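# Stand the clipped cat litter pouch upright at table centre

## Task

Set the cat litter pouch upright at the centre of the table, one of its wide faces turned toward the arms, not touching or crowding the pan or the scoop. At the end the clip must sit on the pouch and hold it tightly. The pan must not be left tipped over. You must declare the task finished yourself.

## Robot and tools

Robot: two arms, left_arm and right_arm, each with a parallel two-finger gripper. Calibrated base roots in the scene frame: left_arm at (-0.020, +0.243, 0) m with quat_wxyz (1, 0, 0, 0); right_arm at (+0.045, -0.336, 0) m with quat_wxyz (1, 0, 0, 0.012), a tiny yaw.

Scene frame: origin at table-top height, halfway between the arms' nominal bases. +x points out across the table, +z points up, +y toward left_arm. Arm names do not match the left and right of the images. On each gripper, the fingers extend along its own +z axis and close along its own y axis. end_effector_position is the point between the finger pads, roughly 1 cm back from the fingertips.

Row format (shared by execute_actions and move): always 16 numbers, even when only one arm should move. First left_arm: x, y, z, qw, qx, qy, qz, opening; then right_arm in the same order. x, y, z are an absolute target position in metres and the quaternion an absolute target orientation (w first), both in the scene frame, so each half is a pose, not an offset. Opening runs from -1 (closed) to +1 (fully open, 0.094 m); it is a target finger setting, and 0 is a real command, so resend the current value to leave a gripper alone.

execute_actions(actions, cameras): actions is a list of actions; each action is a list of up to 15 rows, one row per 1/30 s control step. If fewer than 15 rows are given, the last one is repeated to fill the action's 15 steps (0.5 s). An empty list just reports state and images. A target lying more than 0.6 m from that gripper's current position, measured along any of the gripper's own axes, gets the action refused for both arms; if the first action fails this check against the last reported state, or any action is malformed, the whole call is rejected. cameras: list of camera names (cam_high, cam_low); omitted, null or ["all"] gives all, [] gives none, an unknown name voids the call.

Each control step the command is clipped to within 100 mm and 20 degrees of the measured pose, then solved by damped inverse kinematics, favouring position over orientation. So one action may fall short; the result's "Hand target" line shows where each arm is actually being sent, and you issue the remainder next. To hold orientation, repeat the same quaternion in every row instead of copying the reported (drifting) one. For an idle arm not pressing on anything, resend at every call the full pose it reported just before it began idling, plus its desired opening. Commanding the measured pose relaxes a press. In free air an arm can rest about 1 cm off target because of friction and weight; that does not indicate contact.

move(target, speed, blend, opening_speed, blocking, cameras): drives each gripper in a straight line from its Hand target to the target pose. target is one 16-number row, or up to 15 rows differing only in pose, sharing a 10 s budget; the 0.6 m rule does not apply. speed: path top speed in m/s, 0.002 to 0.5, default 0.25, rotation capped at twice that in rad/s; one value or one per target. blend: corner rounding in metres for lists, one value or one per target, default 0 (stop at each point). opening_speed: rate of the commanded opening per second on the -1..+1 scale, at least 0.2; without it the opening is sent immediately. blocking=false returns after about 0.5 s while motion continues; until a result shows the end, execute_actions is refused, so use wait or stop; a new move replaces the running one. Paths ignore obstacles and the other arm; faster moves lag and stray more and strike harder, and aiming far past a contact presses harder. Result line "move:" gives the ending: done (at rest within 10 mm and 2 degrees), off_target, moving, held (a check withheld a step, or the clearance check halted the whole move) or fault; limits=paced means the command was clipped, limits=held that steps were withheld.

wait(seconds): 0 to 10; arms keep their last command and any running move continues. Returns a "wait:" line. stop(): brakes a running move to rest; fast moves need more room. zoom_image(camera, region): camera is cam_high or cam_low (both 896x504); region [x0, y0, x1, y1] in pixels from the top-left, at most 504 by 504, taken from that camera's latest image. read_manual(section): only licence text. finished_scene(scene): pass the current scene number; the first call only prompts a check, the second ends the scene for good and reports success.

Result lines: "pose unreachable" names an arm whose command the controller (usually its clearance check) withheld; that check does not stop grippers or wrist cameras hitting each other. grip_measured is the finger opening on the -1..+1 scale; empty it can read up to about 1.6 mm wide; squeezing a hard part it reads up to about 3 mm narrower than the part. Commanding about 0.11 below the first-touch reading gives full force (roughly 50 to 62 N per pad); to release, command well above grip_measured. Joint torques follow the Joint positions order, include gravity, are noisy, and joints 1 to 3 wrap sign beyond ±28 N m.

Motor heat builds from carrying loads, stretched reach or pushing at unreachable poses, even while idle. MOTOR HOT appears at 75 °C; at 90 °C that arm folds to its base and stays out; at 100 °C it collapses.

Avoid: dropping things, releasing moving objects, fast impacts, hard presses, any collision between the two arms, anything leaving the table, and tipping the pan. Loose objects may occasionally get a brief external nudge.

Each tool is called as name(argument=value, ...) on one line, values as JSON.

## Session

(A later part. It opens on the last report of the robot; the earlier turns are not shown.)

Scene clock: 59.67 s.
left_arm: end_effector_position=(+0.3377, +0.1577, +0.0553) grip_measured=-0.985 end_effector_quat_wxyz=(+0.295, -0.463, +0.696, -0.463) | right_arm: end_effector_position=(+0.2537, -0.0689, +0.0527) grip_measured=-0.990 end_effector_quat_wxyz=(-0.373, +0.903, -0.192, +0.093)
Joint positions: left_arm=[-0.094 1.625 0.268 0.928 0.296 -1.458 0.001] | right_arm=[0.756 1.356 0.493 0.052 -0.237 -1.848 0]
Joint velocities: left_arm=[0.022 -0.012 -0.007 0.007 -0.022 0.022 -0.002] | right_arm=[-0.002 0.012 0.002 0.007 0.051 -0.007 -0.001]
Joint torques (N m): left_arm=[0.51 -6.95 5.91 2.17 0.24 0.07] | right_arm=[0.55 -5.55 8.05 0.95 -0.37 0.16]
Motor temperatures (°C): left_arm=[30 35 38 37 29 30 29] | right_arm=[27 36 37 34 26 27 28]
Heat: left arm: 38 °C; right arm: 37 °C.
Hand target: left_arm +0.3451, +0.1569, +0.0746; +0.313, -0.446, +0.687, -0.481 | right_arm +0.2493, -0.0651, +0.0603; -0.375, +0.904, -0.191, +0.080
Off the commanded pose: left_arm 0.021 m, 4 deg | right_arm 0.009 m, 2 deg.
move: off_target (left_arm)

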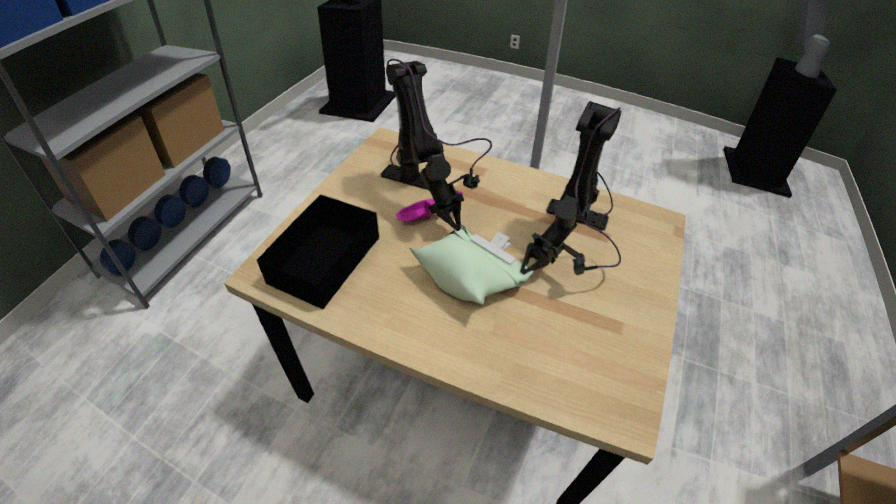

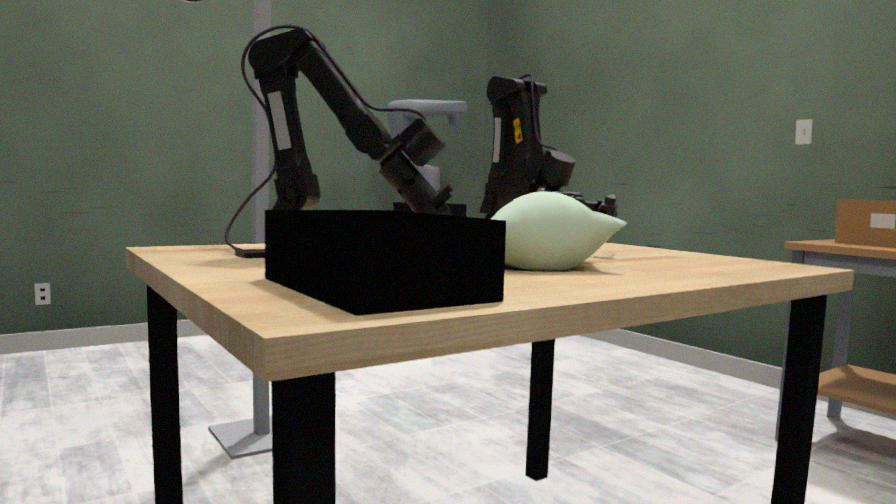

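move(target=[0.325, 0.158, 0.120, 0.2424, -0.5199, 0.7423, -0.3462, -1.0, 0.256, -0.070, 0.112, 0.4018, -0.8765, 0.2534, 0.0787, -1.0], speed=0.06)

zoom_image(camera="cam_high", region=[400, 190, 570, 310])

zoom_image(camera="cam_low", region=[420, 140, 660, 290])

Scene clock: 64.70 s.
left_arm: end_effector_position=(+0.3160, +0.1596, +0.0945) grip_measured=-0.985 end_effector_quat_wxyz=(+0.222, -0.531, +0.750, -0.326) | right_arm: end_effector_position=(+0.2551, -0.0749, +0.1020) grip_measured=-0.990 end_effector_quat_wxyz=(-0.394, +0.882, -0.250, -0.062)
Joint positions: left_arm=[-0.179 1.253 0.591 -0.108 0.129 -1.465 0.001] | right_arm=[0.566 1.346 0.72 -0.336 -0.589 -1.811 0]
Joint velocities: left_arm=[-0.012 0.002 -0.017 -0.022 -0.066 0.007 0] | right_arm=[-0.012 0.002 -0.007 -0.022 -0.051 -0.051 -0.001]
Joint torques (N m): left_arm=[-0.17 -6.17 10.19 1.66 0.01 -0.02] | right_arm=[-0.77 -4.15 9.37 0.91 -0.72 0.12]
Motor temperatures (°C): left_arm=[30 35 39 37 29 30 29] | right_arm=[27 36 37 34 26 27 28]
Heat: left arm: 39 °C; right arm: 37 °C.
Hand target: left_arm +0.3247, +0.1582, +0.1201; +0.244, -0.522, +0.741, -0.346 | right_arm +0.2565, -0.0712, +0.1125; -0.403, +0.876, -0.254, -0.076
Off the commanded pose: left_arm 0.027 m, 4 deg | right_arm 0.011 m, 2 deg.
move: off_target (left_arm, right_arm)

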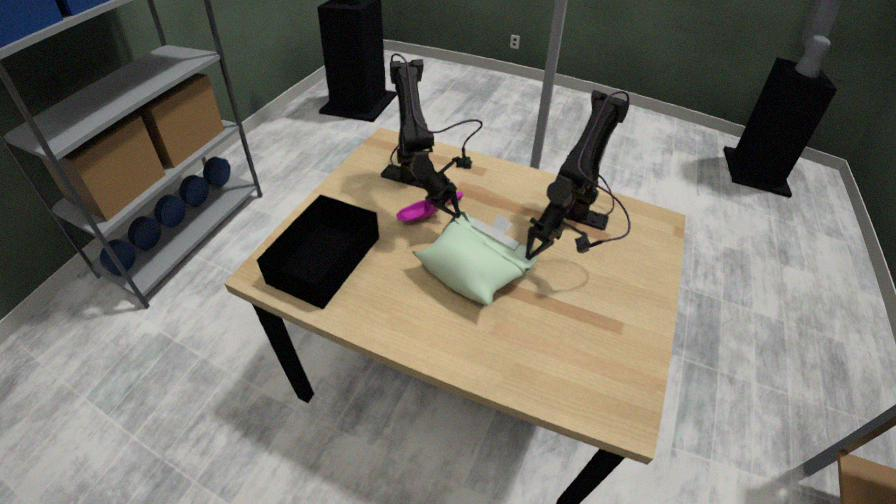

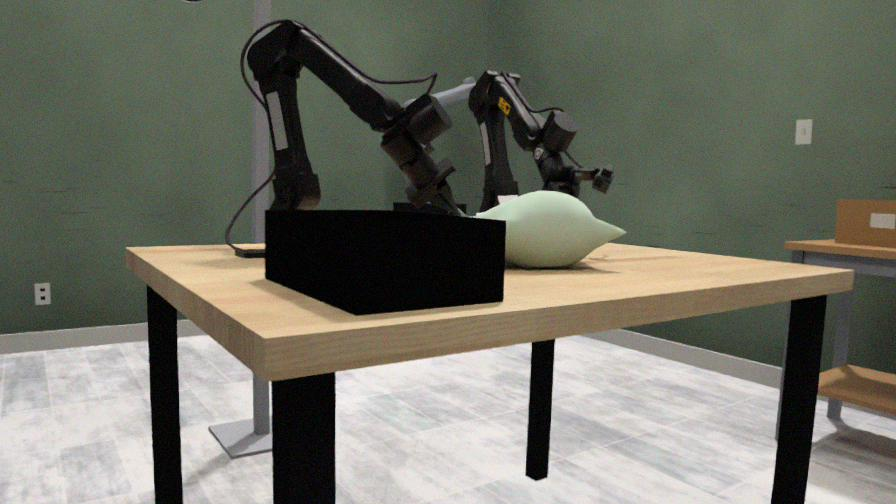

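Scaled by 2.965.

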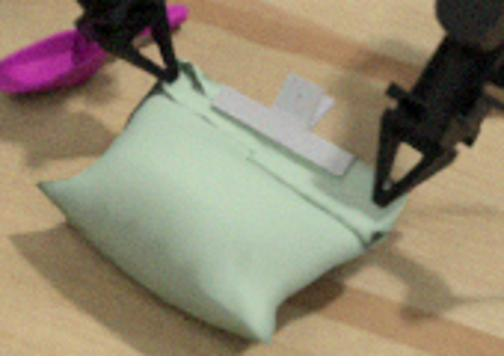

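Scaled by 2.100.

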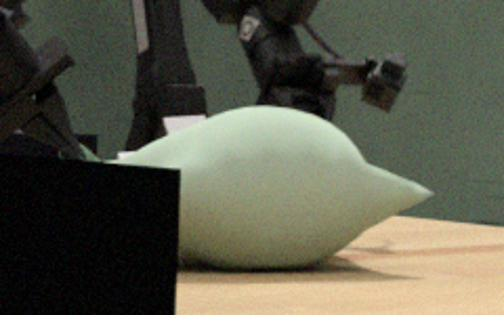

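execute_actions(actions=[])

Scene clock: 65.30 s.
left_arm: end_effector_position=(+0.3159, +0.1596, +0.0944) grip_measured=-0.985 end_effector_quat_wxyz=(+0.221, -0.531, +0.750, -0.326) | right_arm: end_effector_position=(+0.2550, -0.0749, +0.1019) grip_measured=-0.990 end_effector_quat_wxyz=(-0.394, +0.882, -0.250, -0.062)
Joint positions: left_arm=[-0.179 1.253 0.591 -0.108 0.129 -1.465 0.001] | right_arm=[0.566 1.346 0.72 -0.336 -0.589 -1.811 0]
Joint velocities: left_arm=[0.007 -0.007 0.017 -0.037 -0.007 0.037 0] | right_arm=[0.002 0.012 0.002 -0.037 -0.081 0.037 0]
Joint torques (N m): left_arm=[-0.2 -6.17 10.45 1.65 -0.05 0.01] | right_arm=[-0.98 -4.16 9.07 0.91 -0.73 0.17]
Motor temperatures (°C): left_arm=[30 35 39 37 29 30 29] | right_arm=[27 36 37 34 26 27 28]
Heat: left arm: 39 °C; right arm: 37 °C.
Hand target: left_arm +0.3247, +0.1582, +0.1201; +0.244, -0.522, +0.741, -0.346 | right_arm +0.2565, -0.0712, +0.1125; -0.402, +0.876, -0.254, -0.077
Tool commands: left_gripper/opening=-1.0 right_gripper/opening=-1.0
Off the commanded pose: left_arm 0.027 m, 4 deg | right_arm 0.011 m, 2 deg.

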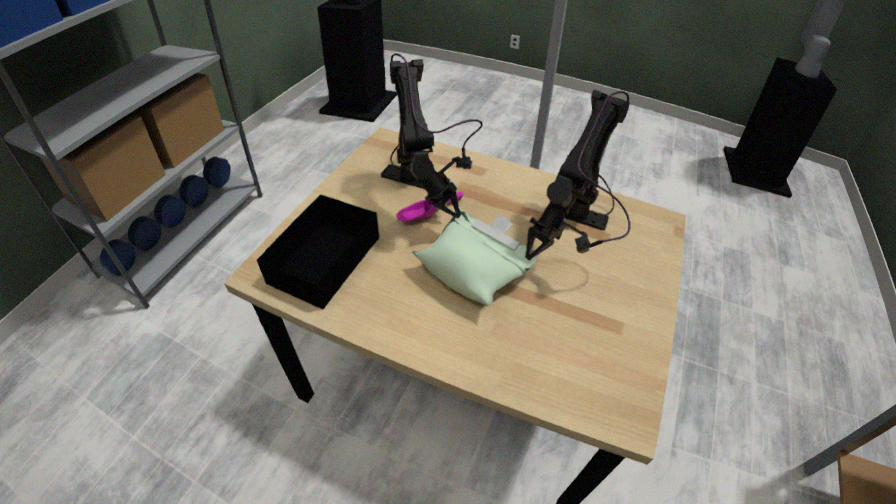

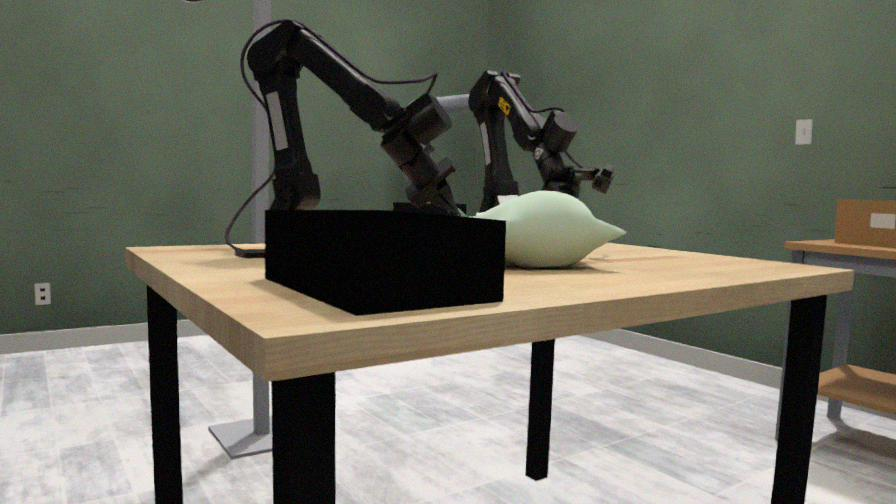

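zoom_image(camera="cam_high", region=[380, 150, 600, 320])

zoom_image(camera="cam_low", region=[380, 100, 660, 290])

Scaled by 2.291.

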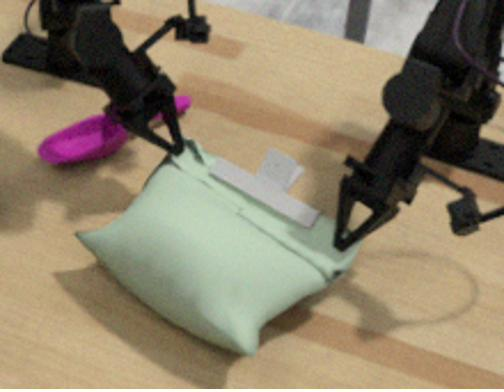

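Scaled by 1.800.

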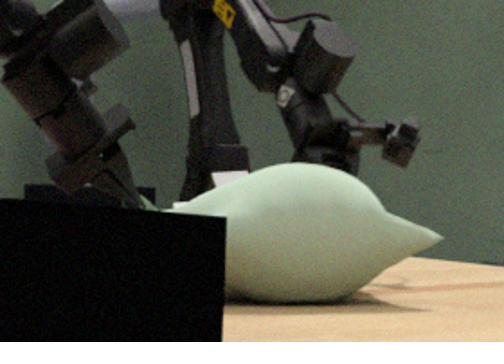

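move(target=[0.318, 0.158, 0.150, 0.1937, -0.5624, 0.7601, -0.2617, -1.0, 0.260, -0.073, 0.137, 0.4095, -0.8579, 0.2762, 0.1417, -1.0], speed=0.05)

Scene clock: 69.03 s.
left_arm: end_effector_position=(+0.3110, +0.1608, +0.1321) grip_measured=-0.985 end_effector_quat_wxyz=(+0.183, -0.568, +0.763, -0.247) | right_arm: end_effector_position=(+0.2576, -0.0764, +0.1275) grip_measured=-0.990 end_effector_quat_wxyz=(-0.403, +0.864, -0.272, -0.129)
Joint positions: left_arm=[-0.224 1.287 0.894 -0.552 0.041 -1.516 0.001] | right_arm=[0.494 1.38 0.836 -0.496 -0.732 -1.807 0]
Joint velocities: left_arm=[-0.017 -0.002 -0.002 -0.081 0.037 0.022 0] | right_arm=[-0.012 0.012 0.007 -0.022 -0.022 -0.007 0]
Joint torques (N m): left_arm=[-0.31 -4.38 10.96 1.37 -0.01 -0.05] | right_arm=[-0.91 -4.11 9.21 0.81 -0.75 0.16]
Motor temperatures (°C): left_arm=[30 35 40 37 29 30 29] | right_arm=[27 36 38 34 26 27 28]
Heat: left arm: 40 °C; right arm: 38 °C.
Hand target: left_arm +0.3179, +0.1582, +0.1499; +0.195, -0.563, +0.759, -0.261 | right_arm +0.2602, -0.0738, +0.1370; -0.410, +0.858, -0.277, -0.140
Off the commanded pose: left_arm 0.019 m, 2 deg | right_arm 0.010 m, 2 deg.
move: off_target (left_arm)

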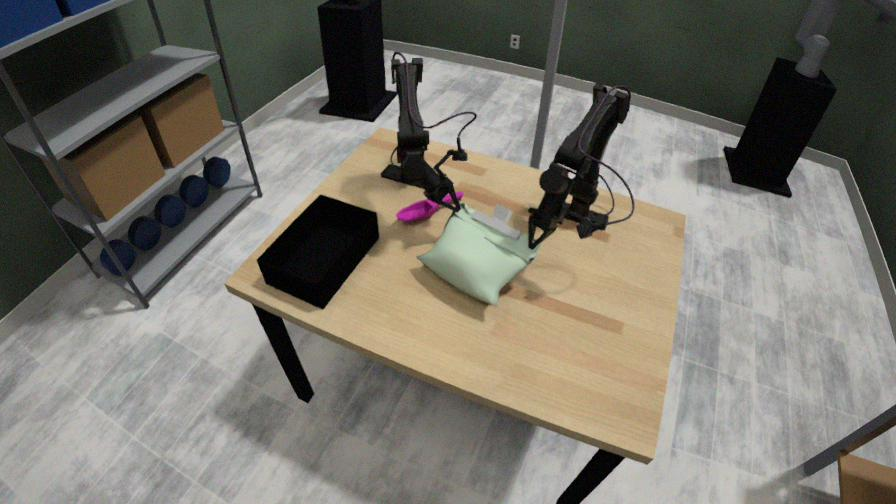

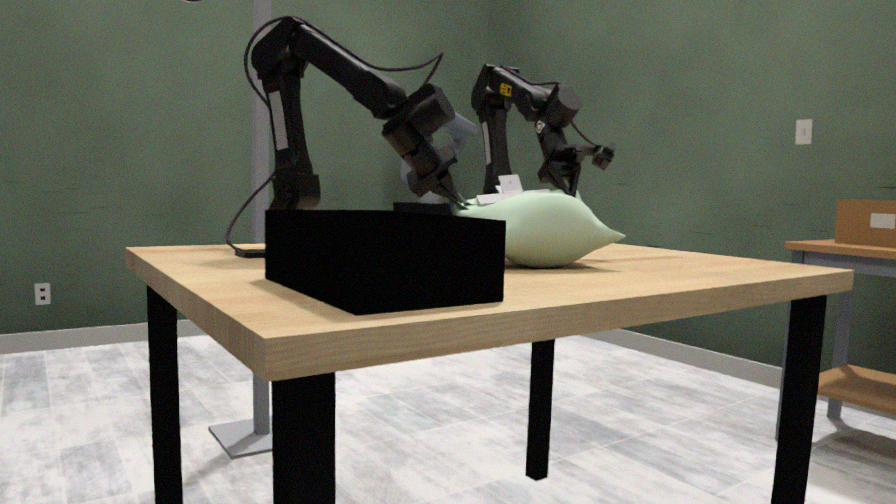

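zoom_image(camera="cam_high", region=[380, 150, 600, 320])

zoom_image(camera="cam_low", region=[380, 100, 660, 290])

Scaled by 2.291.

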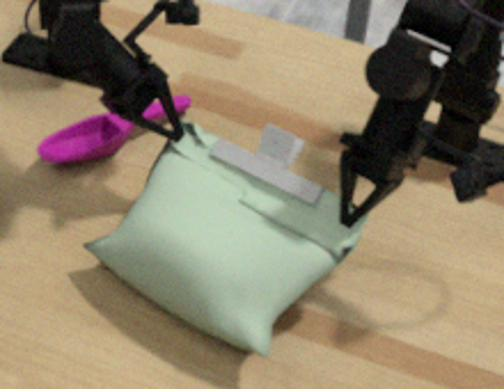

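Scaled by 1.800.

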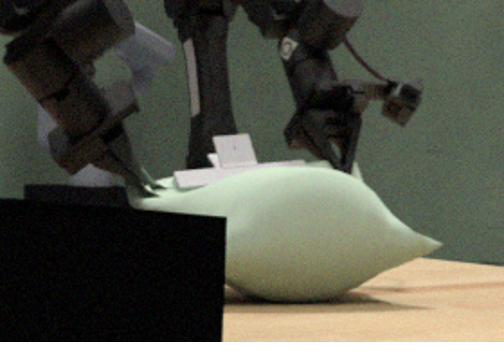

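move(target=[0.312, 0.157, 0.180, 0.1489, -0.5974, 0.7646, -0.1906, -1.0, 0.262, -0.077, 0.164, 0.4140, -0.8413, 0.2924, 0.1884, -1.0], speed=0.05)

zoom_image(camera="cam_high", region=[380, 150, 600, 320])

zoom_image(camera="cam_low", region=[380, 100, 660, 290])

Scene clock: 71.77 s.
left_arm: end_effector_position=(+0.3096, +0.1604, +0.1653) grip_measured=-0.985 end_effector_quat_wxyz=(+0.145, -0.601, +0.765, -0.179) | right_arm: end_effector_position=(+0.2620, -0.0799, +0.1541) grip_measured=-0.990 end_effector_quat_wxyz=(-0.408, +0.848, -0.292, -0.172)
Joint positions: left_arm=[-0.254 1.403 1.196 -0.899 -0.014 -1.584 0.001] | right_arm=[0.441 1.403 0.947 -0.646 -0.822 -1.807 0]
Joint velocities: left_arm=[0.032 -0.002 0.017 -0.007 -0.037 -0.051 -0.001] | right_arm=[-0.007 -0.007 -0.002 0.007 0.037 0.051 -0.001]
Joint torques (N m): left_arm=[-0.49 -5.03 10.97 1.03 0.02 -0.07] | right_arm=[-0.9 -4.36 9.24 0.6 -0.87 0.08]
Motor temperatures (°C): left_arm=[30 35 41 37 29 30 29] | right_arm=[27 36 38 34 26 27 28]
Heat: left arm: 41 °C; right arm: 38 °C.
Hand target: left_arm +0.3120, +0.1571, +0.1802; +0.150, -0.598, +0.764, -0.190 | right_arm +0.2621, -0.0776, +0.1640; -0.415, +0.841, -0.293, -0.187
Off the commanded pose: left_arm 0.015 m, 1 deg | right_arm 0.010 m, 2 deg.
move: off_target (left_arm)

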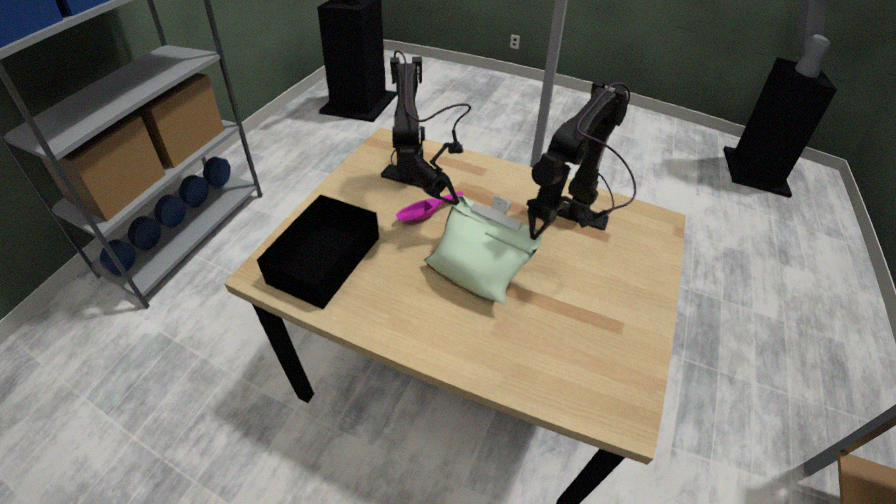

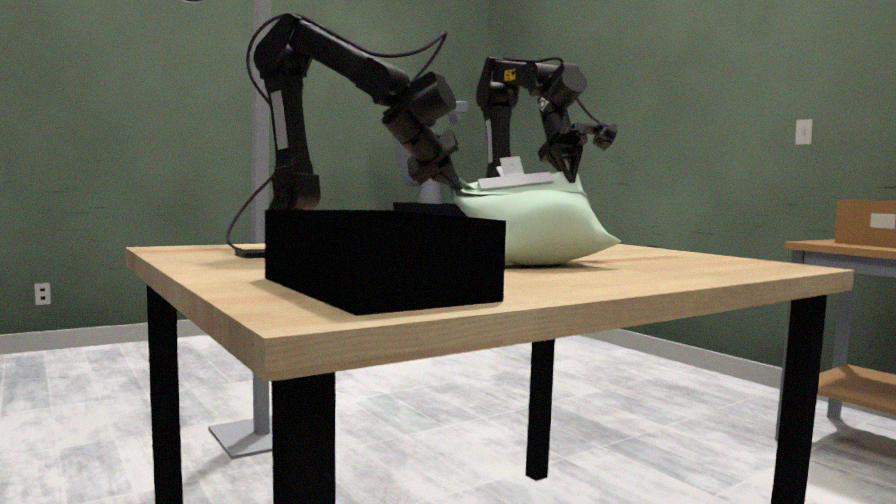

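Scaled by 2.291.

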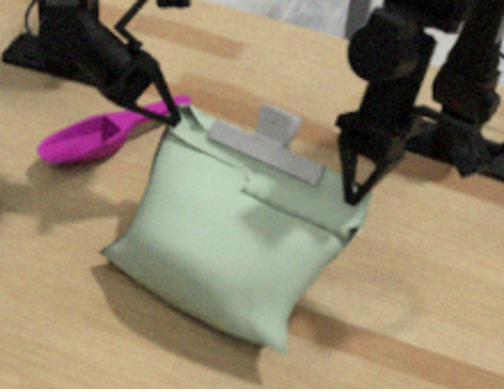

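Scaled by 1.800.

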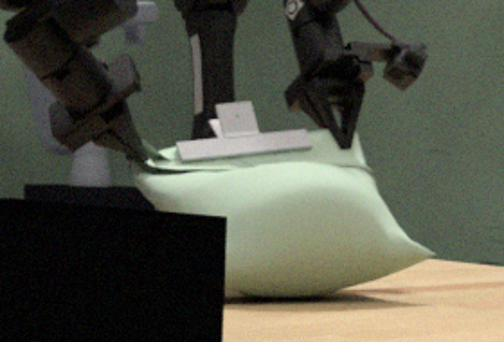

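move(target=[0.308, 0.157, 0.208, 0.1006, -0.6349, 0.7566, -0.1198, -1.0, 0.266, -0.080, 0.192, 0.4163, -0.8289, 0.3028, 0.2192, -1.0], speed=0.05)

zoom_image(camera="cam_high", region=[380, 150, 600, 320])

zoom_image(camera="cam_low", region=[380, 100, 660, 290])

Scene clock: 74.80 s.
left_arm: end_effector_position=(+0.3039, +0.1611, +0.1912) grip_measured=-0.985 end_effector_quat_wxyz=(+0.092, -0.638, +0.758, -0.101) | right_arm: end_effector_position=(+0.2672, -0.0826, +0.1808) grip_measured=-0.990 end_effector_quat_wxyz=(-0.410, +0.836, -0.304, -0.201)
Joint positions: left_arm=[-0.27 1.569 1.52 -1.25 -0.038 -1.665 0.001] | right_arm=[0.403 1.432 1.068 -0.795 -0.88 -1.821 0]
Joint velocities: left_arm=[-0.012 0.002 0.007 -0.051 -0.037 0.007 0] | right_arm=[-0.012 0.007 0.002 -0.007 0.051 0.037 -0.002]
Joint torques (N m): left_arm=[-0.53 -6.49 10.91 0.76 0.04 -0.04] | right_arm=[-0.69 -4.64 9.11 0.47 -0.94 0.06]
Motor temperatures (°C): left_arm=[30 35 42 36 29 30 29] | right_arm=[27 36 39 33 27 27 28]
Heat: left arm: 42 °C; right arm: 39 °C.
Hand target: left_arm +0.3078, +0.1572, +0.2083; +0.102, -0.636, +0.756, -0.119 | right_arm +0.2661, -0.0805, +0.1917; -0.417, +0.829, -0.304, -0.218
Off the commanded pose: left_arm 0.018 m, 2 deg | right_arm 0.012 m, 2 deg.
move: off_target (left_arm, right_arm)

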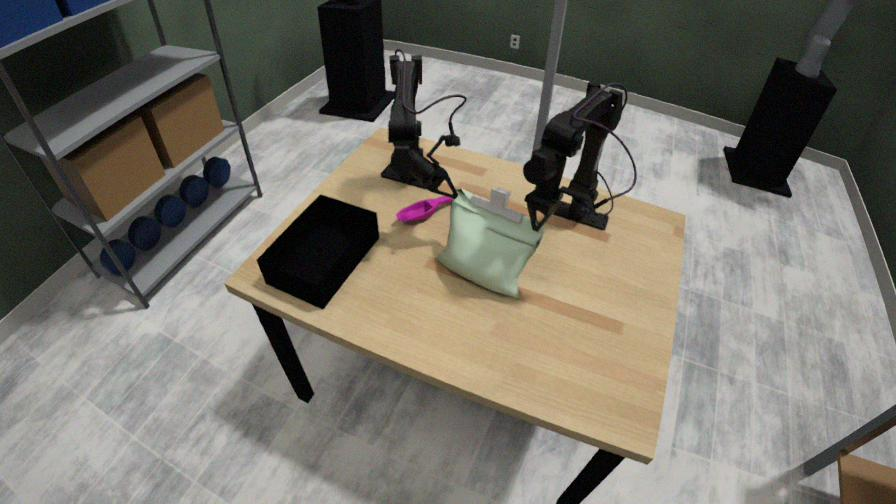

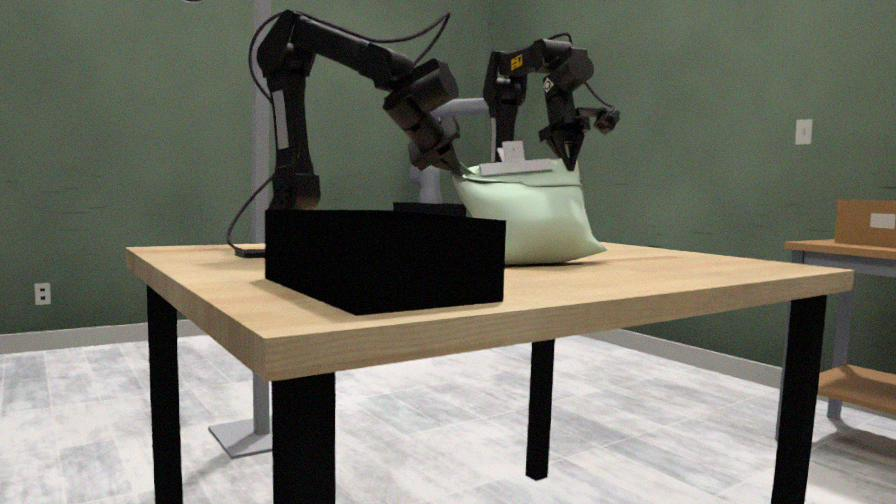

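Scaled by 2.291.

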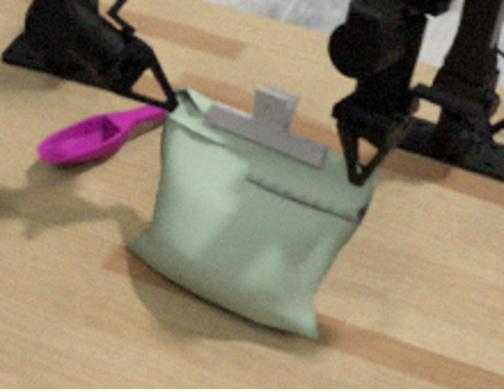

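Scaled by 1.800.

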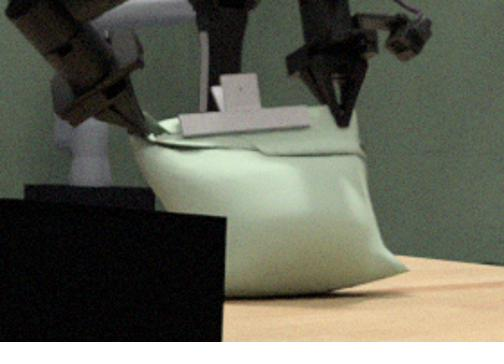

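move(target=[0.300, 0.156, 0.224, 0.0462, -0.6610, 0.7471, -0.0523, -1.0, 0.267, -0.082, 0.210, 0.4181, -0.8155, 0.3127, 0.2498, -1.0], speed=0.04)

zoom_image(camera="cam_high", region=[380, 150, 600, 320])

zoom_image(camera="cam_low", region=[380, 100, 660, 290])

Scene clock: 77.90 s.
left_arm: end_effector_position=(+0.2983, +0.1606, +0.2085) grip_measured=-0.985 end_effector_quat_wxyz=(+0.042, -0.662, +0.748, -0.032) | right_arm: end_effector_position=(+0.2680, -0.0845, +0.1971) grip_measured=-0.990 end_effector_quat_wxyz=(-0.410, +0.825, -0.314, -0.231)
Joint positions: left_arm=[-0.275 1.738 1.807 -1.542 -0.036 -1.722 0.001] | right_arm=[0.377 1.461 1.147 -0.902 -0.934 -1.832 0]
Joint velocities: left_arm=[0.002 -0.022 -0.002 -0.051 -0.037 -0.022 0.001] | right_arm=[-0.012 -0.002 0.002 0.037 0.051 -0.007 -0.001]
Joint torques (N m): left_arm=[-0.53 -7.66 10.69 0.48 0.11 -0.03] | right_arm=[-0.84 -5.16 9.03 0.42 -1.05 0.06]
Motor temperatures (°C): left_arm=[30 35 42 36 29 30 29] | right_arm=[27 37 39 33 27 27 28]
Heat: left arm: 42 °C; right arm: 39 °C.
Hand target: left_arm +0.2997, +0.1562, +0.2243; +0.047, -0.662, +0.746, -0.052 | right_arm +0.2672, -0.0824, +0.2099; -0.419, +0.815, -0.313, -0.248
Off the commanded pose: left_arm 0.016 m, 2 deg | right_arm 0.013 m, 3 deg.
move: off_target (left_arm, right_arm)

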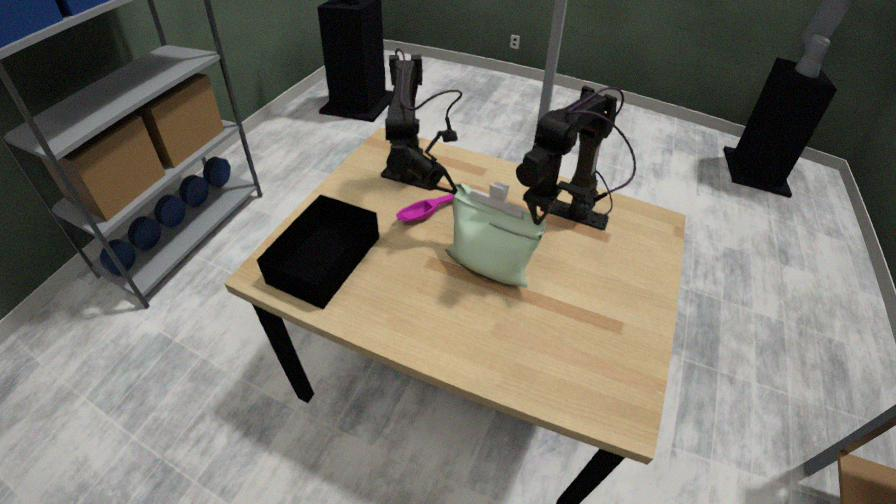

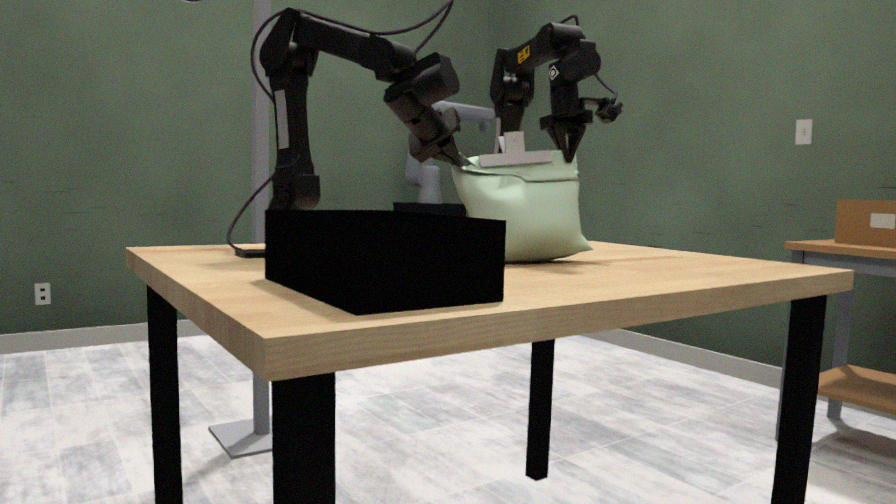

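Scaled by 2.291.

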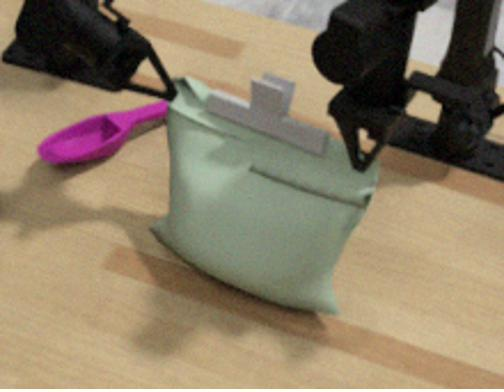

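Scaled by 1.800.

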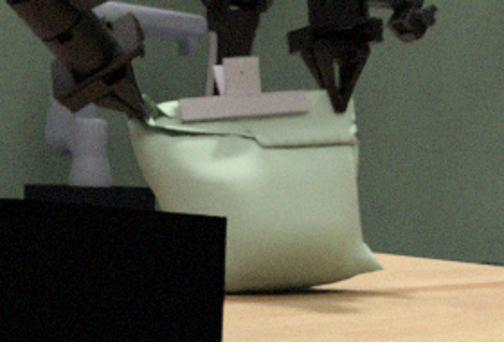

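move(target=[0.293, 0.155, 0.240, 0.0, -0.6820, 0.7313, 0.0, -1.0, 0.267, -0.083, 0.229, 0.4194, -0.8011, 0.3224, 0.2801, -1.0], speed=0.04)

zoom_image(camera="cam_high", region=[380, 150, 600, 320])

zoom_image(camera="cam_low", region=[380, 100, 660, 290])

Scene clock: 80.63 s.
left_arm: end_effector_position=(+0.2955, +0.1571, +0.2104) grip_measured=-0.985 end_effector_quat_wxyz=(-0.027, +0.679, -0.733, +0.032) | right_arm: end_effector_position=(+0.2669, -0.0881, +0.2078) grip_measured=-0.990 end_effector_quat_wxyz=(-0.397, +0.815, -0.332, -0.260)
Joint positions: left_arm=[-0.275 1.75 1.83 -1.569 -0.013 -1.768 0.001] | right_arm=[0.358 1.492 1.218 -1.02 -0.962 -1.84 0]
Joint velocities: left_arm=[-0.002 -0.012 0.012 -0.022 0.022 -0.037 -0.002] | right_arm=[0.017 -0.002 -0.012 0.037 -0.037 -0.007 0]
Joint torques (N m): left_arm=[-0.09 -11.29 10.06 0.39 0.08 -0.08] | right_arm=[-0.9 -5.35 9.95 0.37 -1.37 0.06]
Motor temperatures (°C): left_arm=[30 36 42 35 29 30 29] | right_arm=[27 37 39 33 27 27 28]
Heat: left arm: 42 °C; right arm: 39 °C.
Hand target: left_arm +0.2923, +0.1554, +0.2382; -0.044, +0.679, -0.730, +0.069 | right_arm +0.2669, -0.0839, +0.2287; -0.420, +0.801, -0.323, -0.278
Off the commanded pose: left_arm 0.030 m, 5 deg | right_arm 0.022 m, 4 deg.
joint sent to its limit (left arm) — joint 4 (wrist pitch), lower limit. The joint targets are off in orientation, not in position.
move: off_target (left_arm, right_arm)

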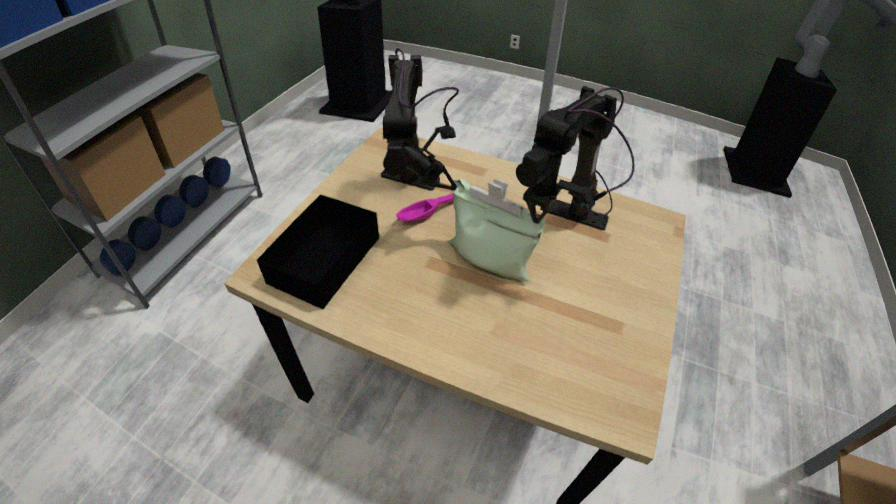

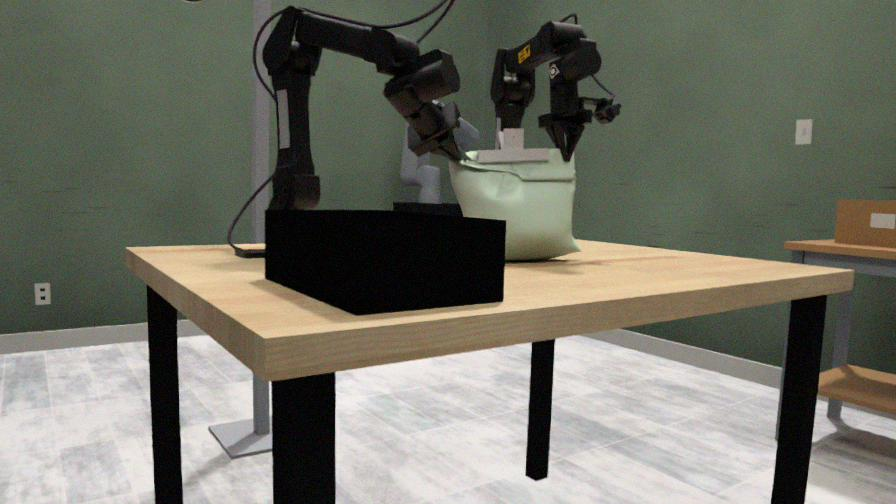

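Scaled by 2.291.

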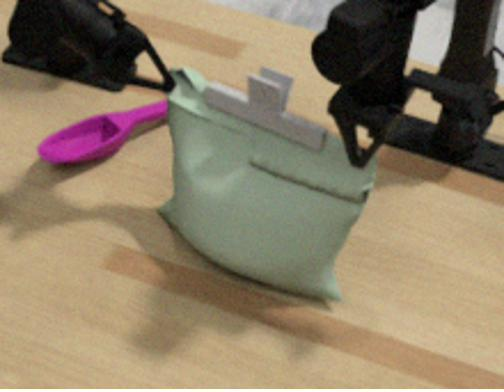

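Scaled by 1.800.

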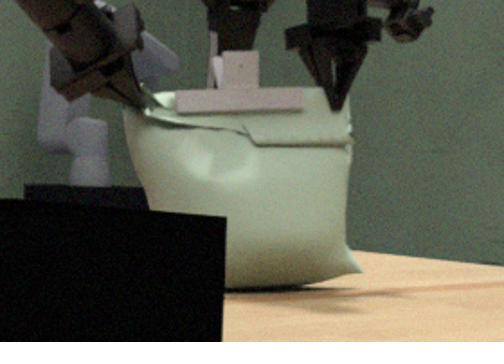

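move(target=[0.282, 0.152, 0.252, 0.0370, -0.7061, 0.7061, -0.0370, -1.0, 0.267, -0.090, 0.244, 0.4194, -0.8011, 0.3224, 0.2801, -1.0], speed=0.04)

zoom_image(camera="cam_high", region=[380, 150, 600, 320])

zoom_image(camera="cam_low", region=[380, 100, 660, 290])

Scene clock: 83.17 s.
left_arm: end_effector_position=(+0.2849, +0.1506, +0.2250) grip_measured=-0.985 end_effector_quat_wxyz=(-0.038, +0.703, -0.709, +0.047) | right_arm: end_effector_position=(+0.2649, -0.0956, +0.2206) grip_measured=-0.990 end_effector_quat_wxyz=(-0.391, +0.816, -0.334, -0.264)
Joint positions: left_arm=[-0.309 1.7 1.83 -1.583 -0.024 -1.87 0.001] | right_arm=[0.335 1.496 1.28 -1.132 -0.966 -1.889 0]
Joint velocities: left_arm=[-0.012 0.002 0.002 -0.051 -0.007 0.022 -0.001] | right_arm=[-0.002 -0.012 -0.022 -0.037 -0.022 -0.066 -0.001]
Joint torques (N m): left_arm=[-0.38 -11.23 8.44 0.61 -0.11 -0.08] | right_arm=[-1.31 -5.68 10 0.32 -1.38 0]
Motor temperatures (°C): left_arm=[30 36 42 35 29 30 29] | right_arm=[27 37 39 32 27 27 28]
Heat: left arm: 42 °C; right arm: 39 °C.
Hand target: left_arm +0.2818, +0.1523, +0.2501; -0.061, +0.702, -0.704, +0.082 | right_arm +0.2666, -0.0912, +0.2436; -0.420, +0.801, -0.323, -0.278
Off the commanded pose: left_arm 0.027 m, 1 deg | right_arm 0.024 m, 4 deg.
joint sent to its limit (left arm) — joint 4 (wrist pitch), lower limit. The joint targets are off in orientation, not in position.
move: off_target (left_arm, right_arm)

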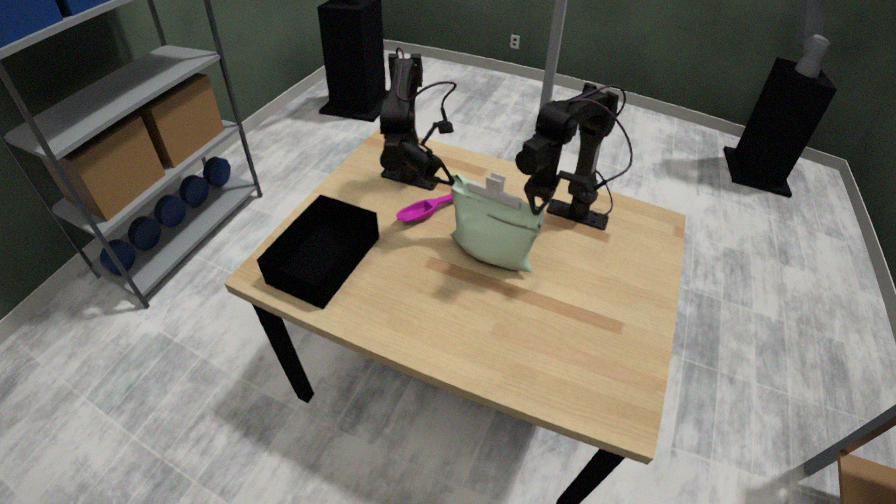

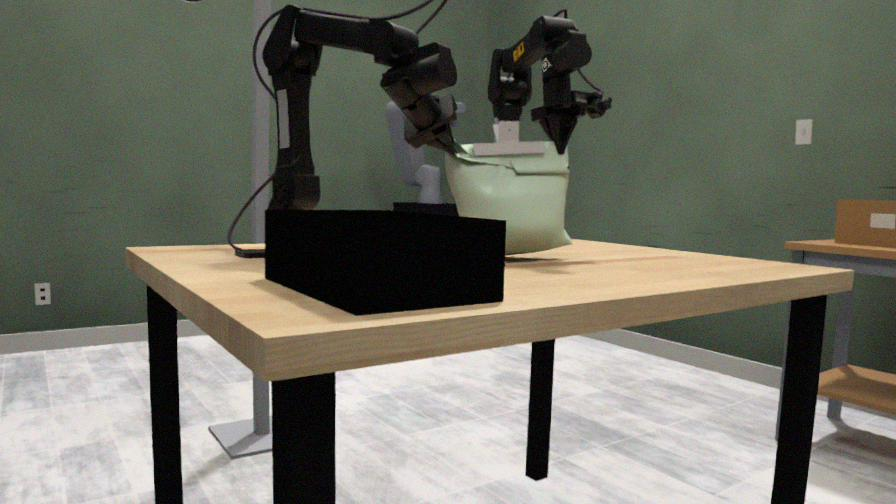

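Scaled by 2.291.

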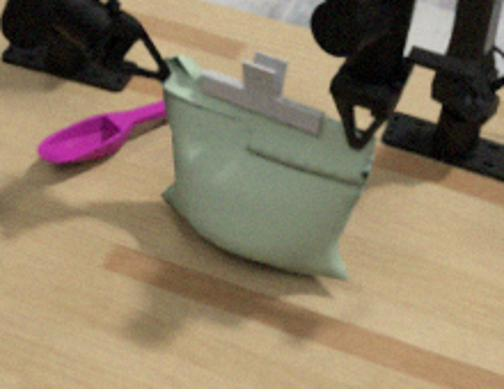

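Scaled by 1.800.

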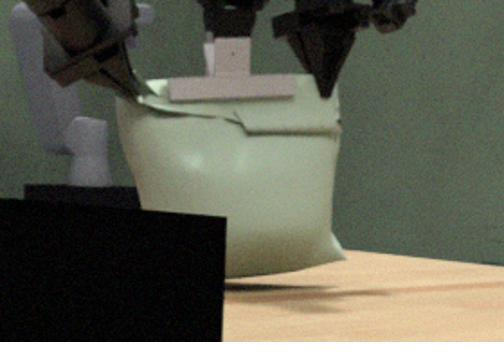

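move(target=[0.262, 0.139, 0.250, 0.0739, -0.7032, 0.7032, -0.0739, -1.0, 0.262, -0.101, 0.244, 0.4194, -0.8011, 0.3224, 0.2801, -1.0], speed=0.04)

zoom_image(camera="cam_high", region=[380, 130, 600, 300])

zoom_image(camera="cam_low", region=[380, 100, 660, 290])

Scene clock: 84.70 s.
left_arm: end_effector_position=(+0.2671, +0.1386, +0.2302) grip_measured=-0.985 end_effector_quat_wxyz=(-0.060, +0.704, -0.707, +0.043) | right_arm: end_effector_position=(+0.2619, -0.1065, +0.2189) grip_measured=-0.990 end_effector_quat_wxyz=(-0.385, +0.817, -0.334, -0.268)
Joint positions: left_arm=[-0.396 1.648 1.791 -1.59 -0.078 -1.957 0.001] | right_arm=[0.301 1.496 1.28 -1.2 -0.969 -1.958 0]
Joint velocities: left_arm=[0.007 -0.022 0.007 0.037 -0.095 0.022 0.001] | right_arm=[0.007 0.002 0.022 -0.051 -0.022 -0.037 0]
Joint torques (N m): left_arm=[-0.5 -10.73 6.79 0.75 -0.12 -0.02] | right_arm=[-1.09 -6.68 9.06 0.25 -1.45 0.08]
Motor temperatures (°C): left_arm=[30 37 42 35 29 30 29] | right_arm=[27 37 39 32 27 27 28]
Heat: left arm: 42 °C; right arm: 39 °C.
Hand target: left_arm +0.2623, +0.1394, +0.2490; -0.074, +0.703, -0.704, +0.074 | right_arm +0.2614, -0.1021, +0.2436; -0.419, +0.802, -0.322, -0.279
Off the commanded pose: left_arm 0.020 m, 4 deg | right_arm 0.026 m, 5 deg.
joint read past its limit (left arm) — joint 4 (wrist pitch), lower limit.
joint sent to its limit (left arm) — joint 4 (wrist pitch), lower limit. The joint targets still meet the commanded pose.
move: off_target (left_arm, right_arm)

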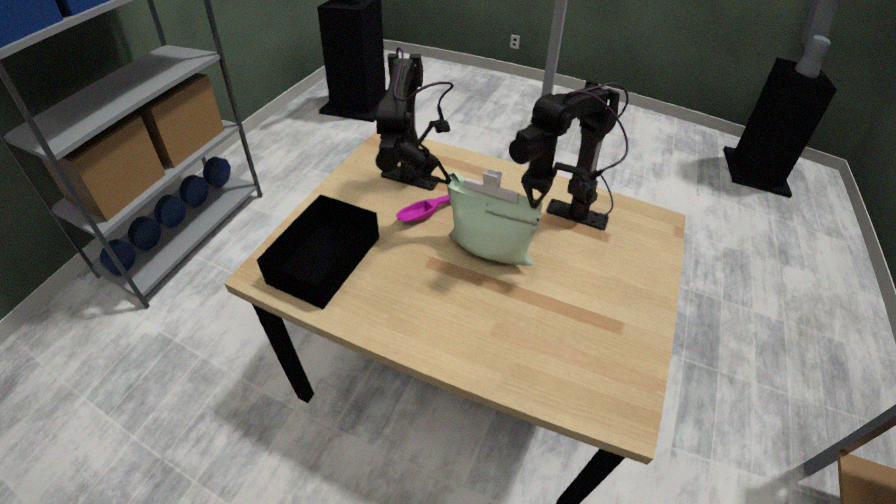

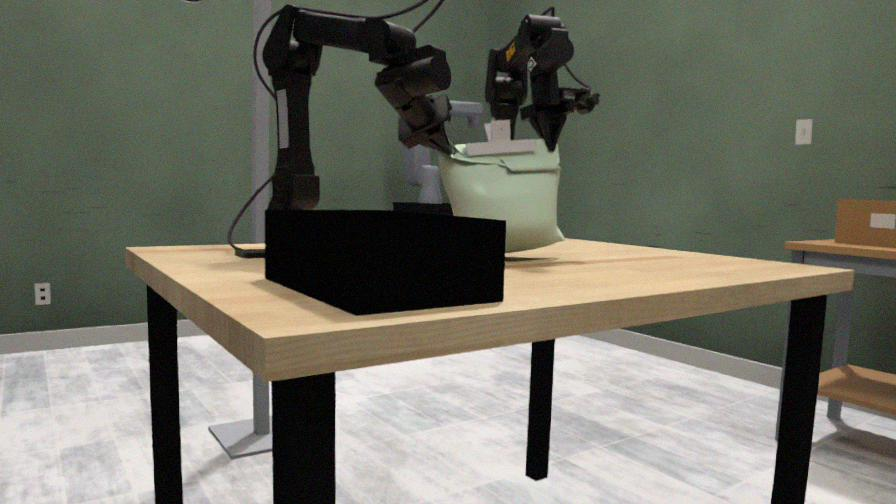

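Scaled by 2.291.

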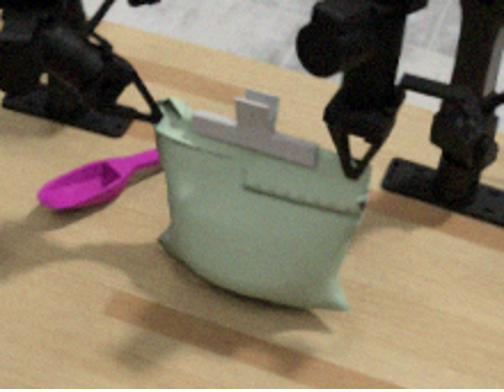

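Scaled by 1.800.

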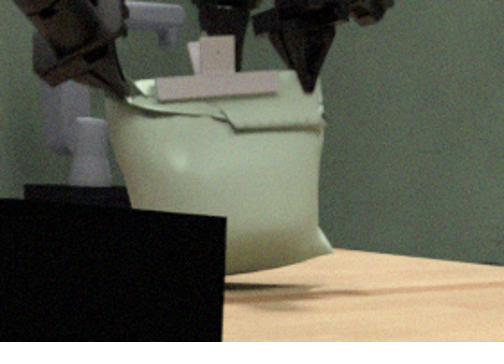

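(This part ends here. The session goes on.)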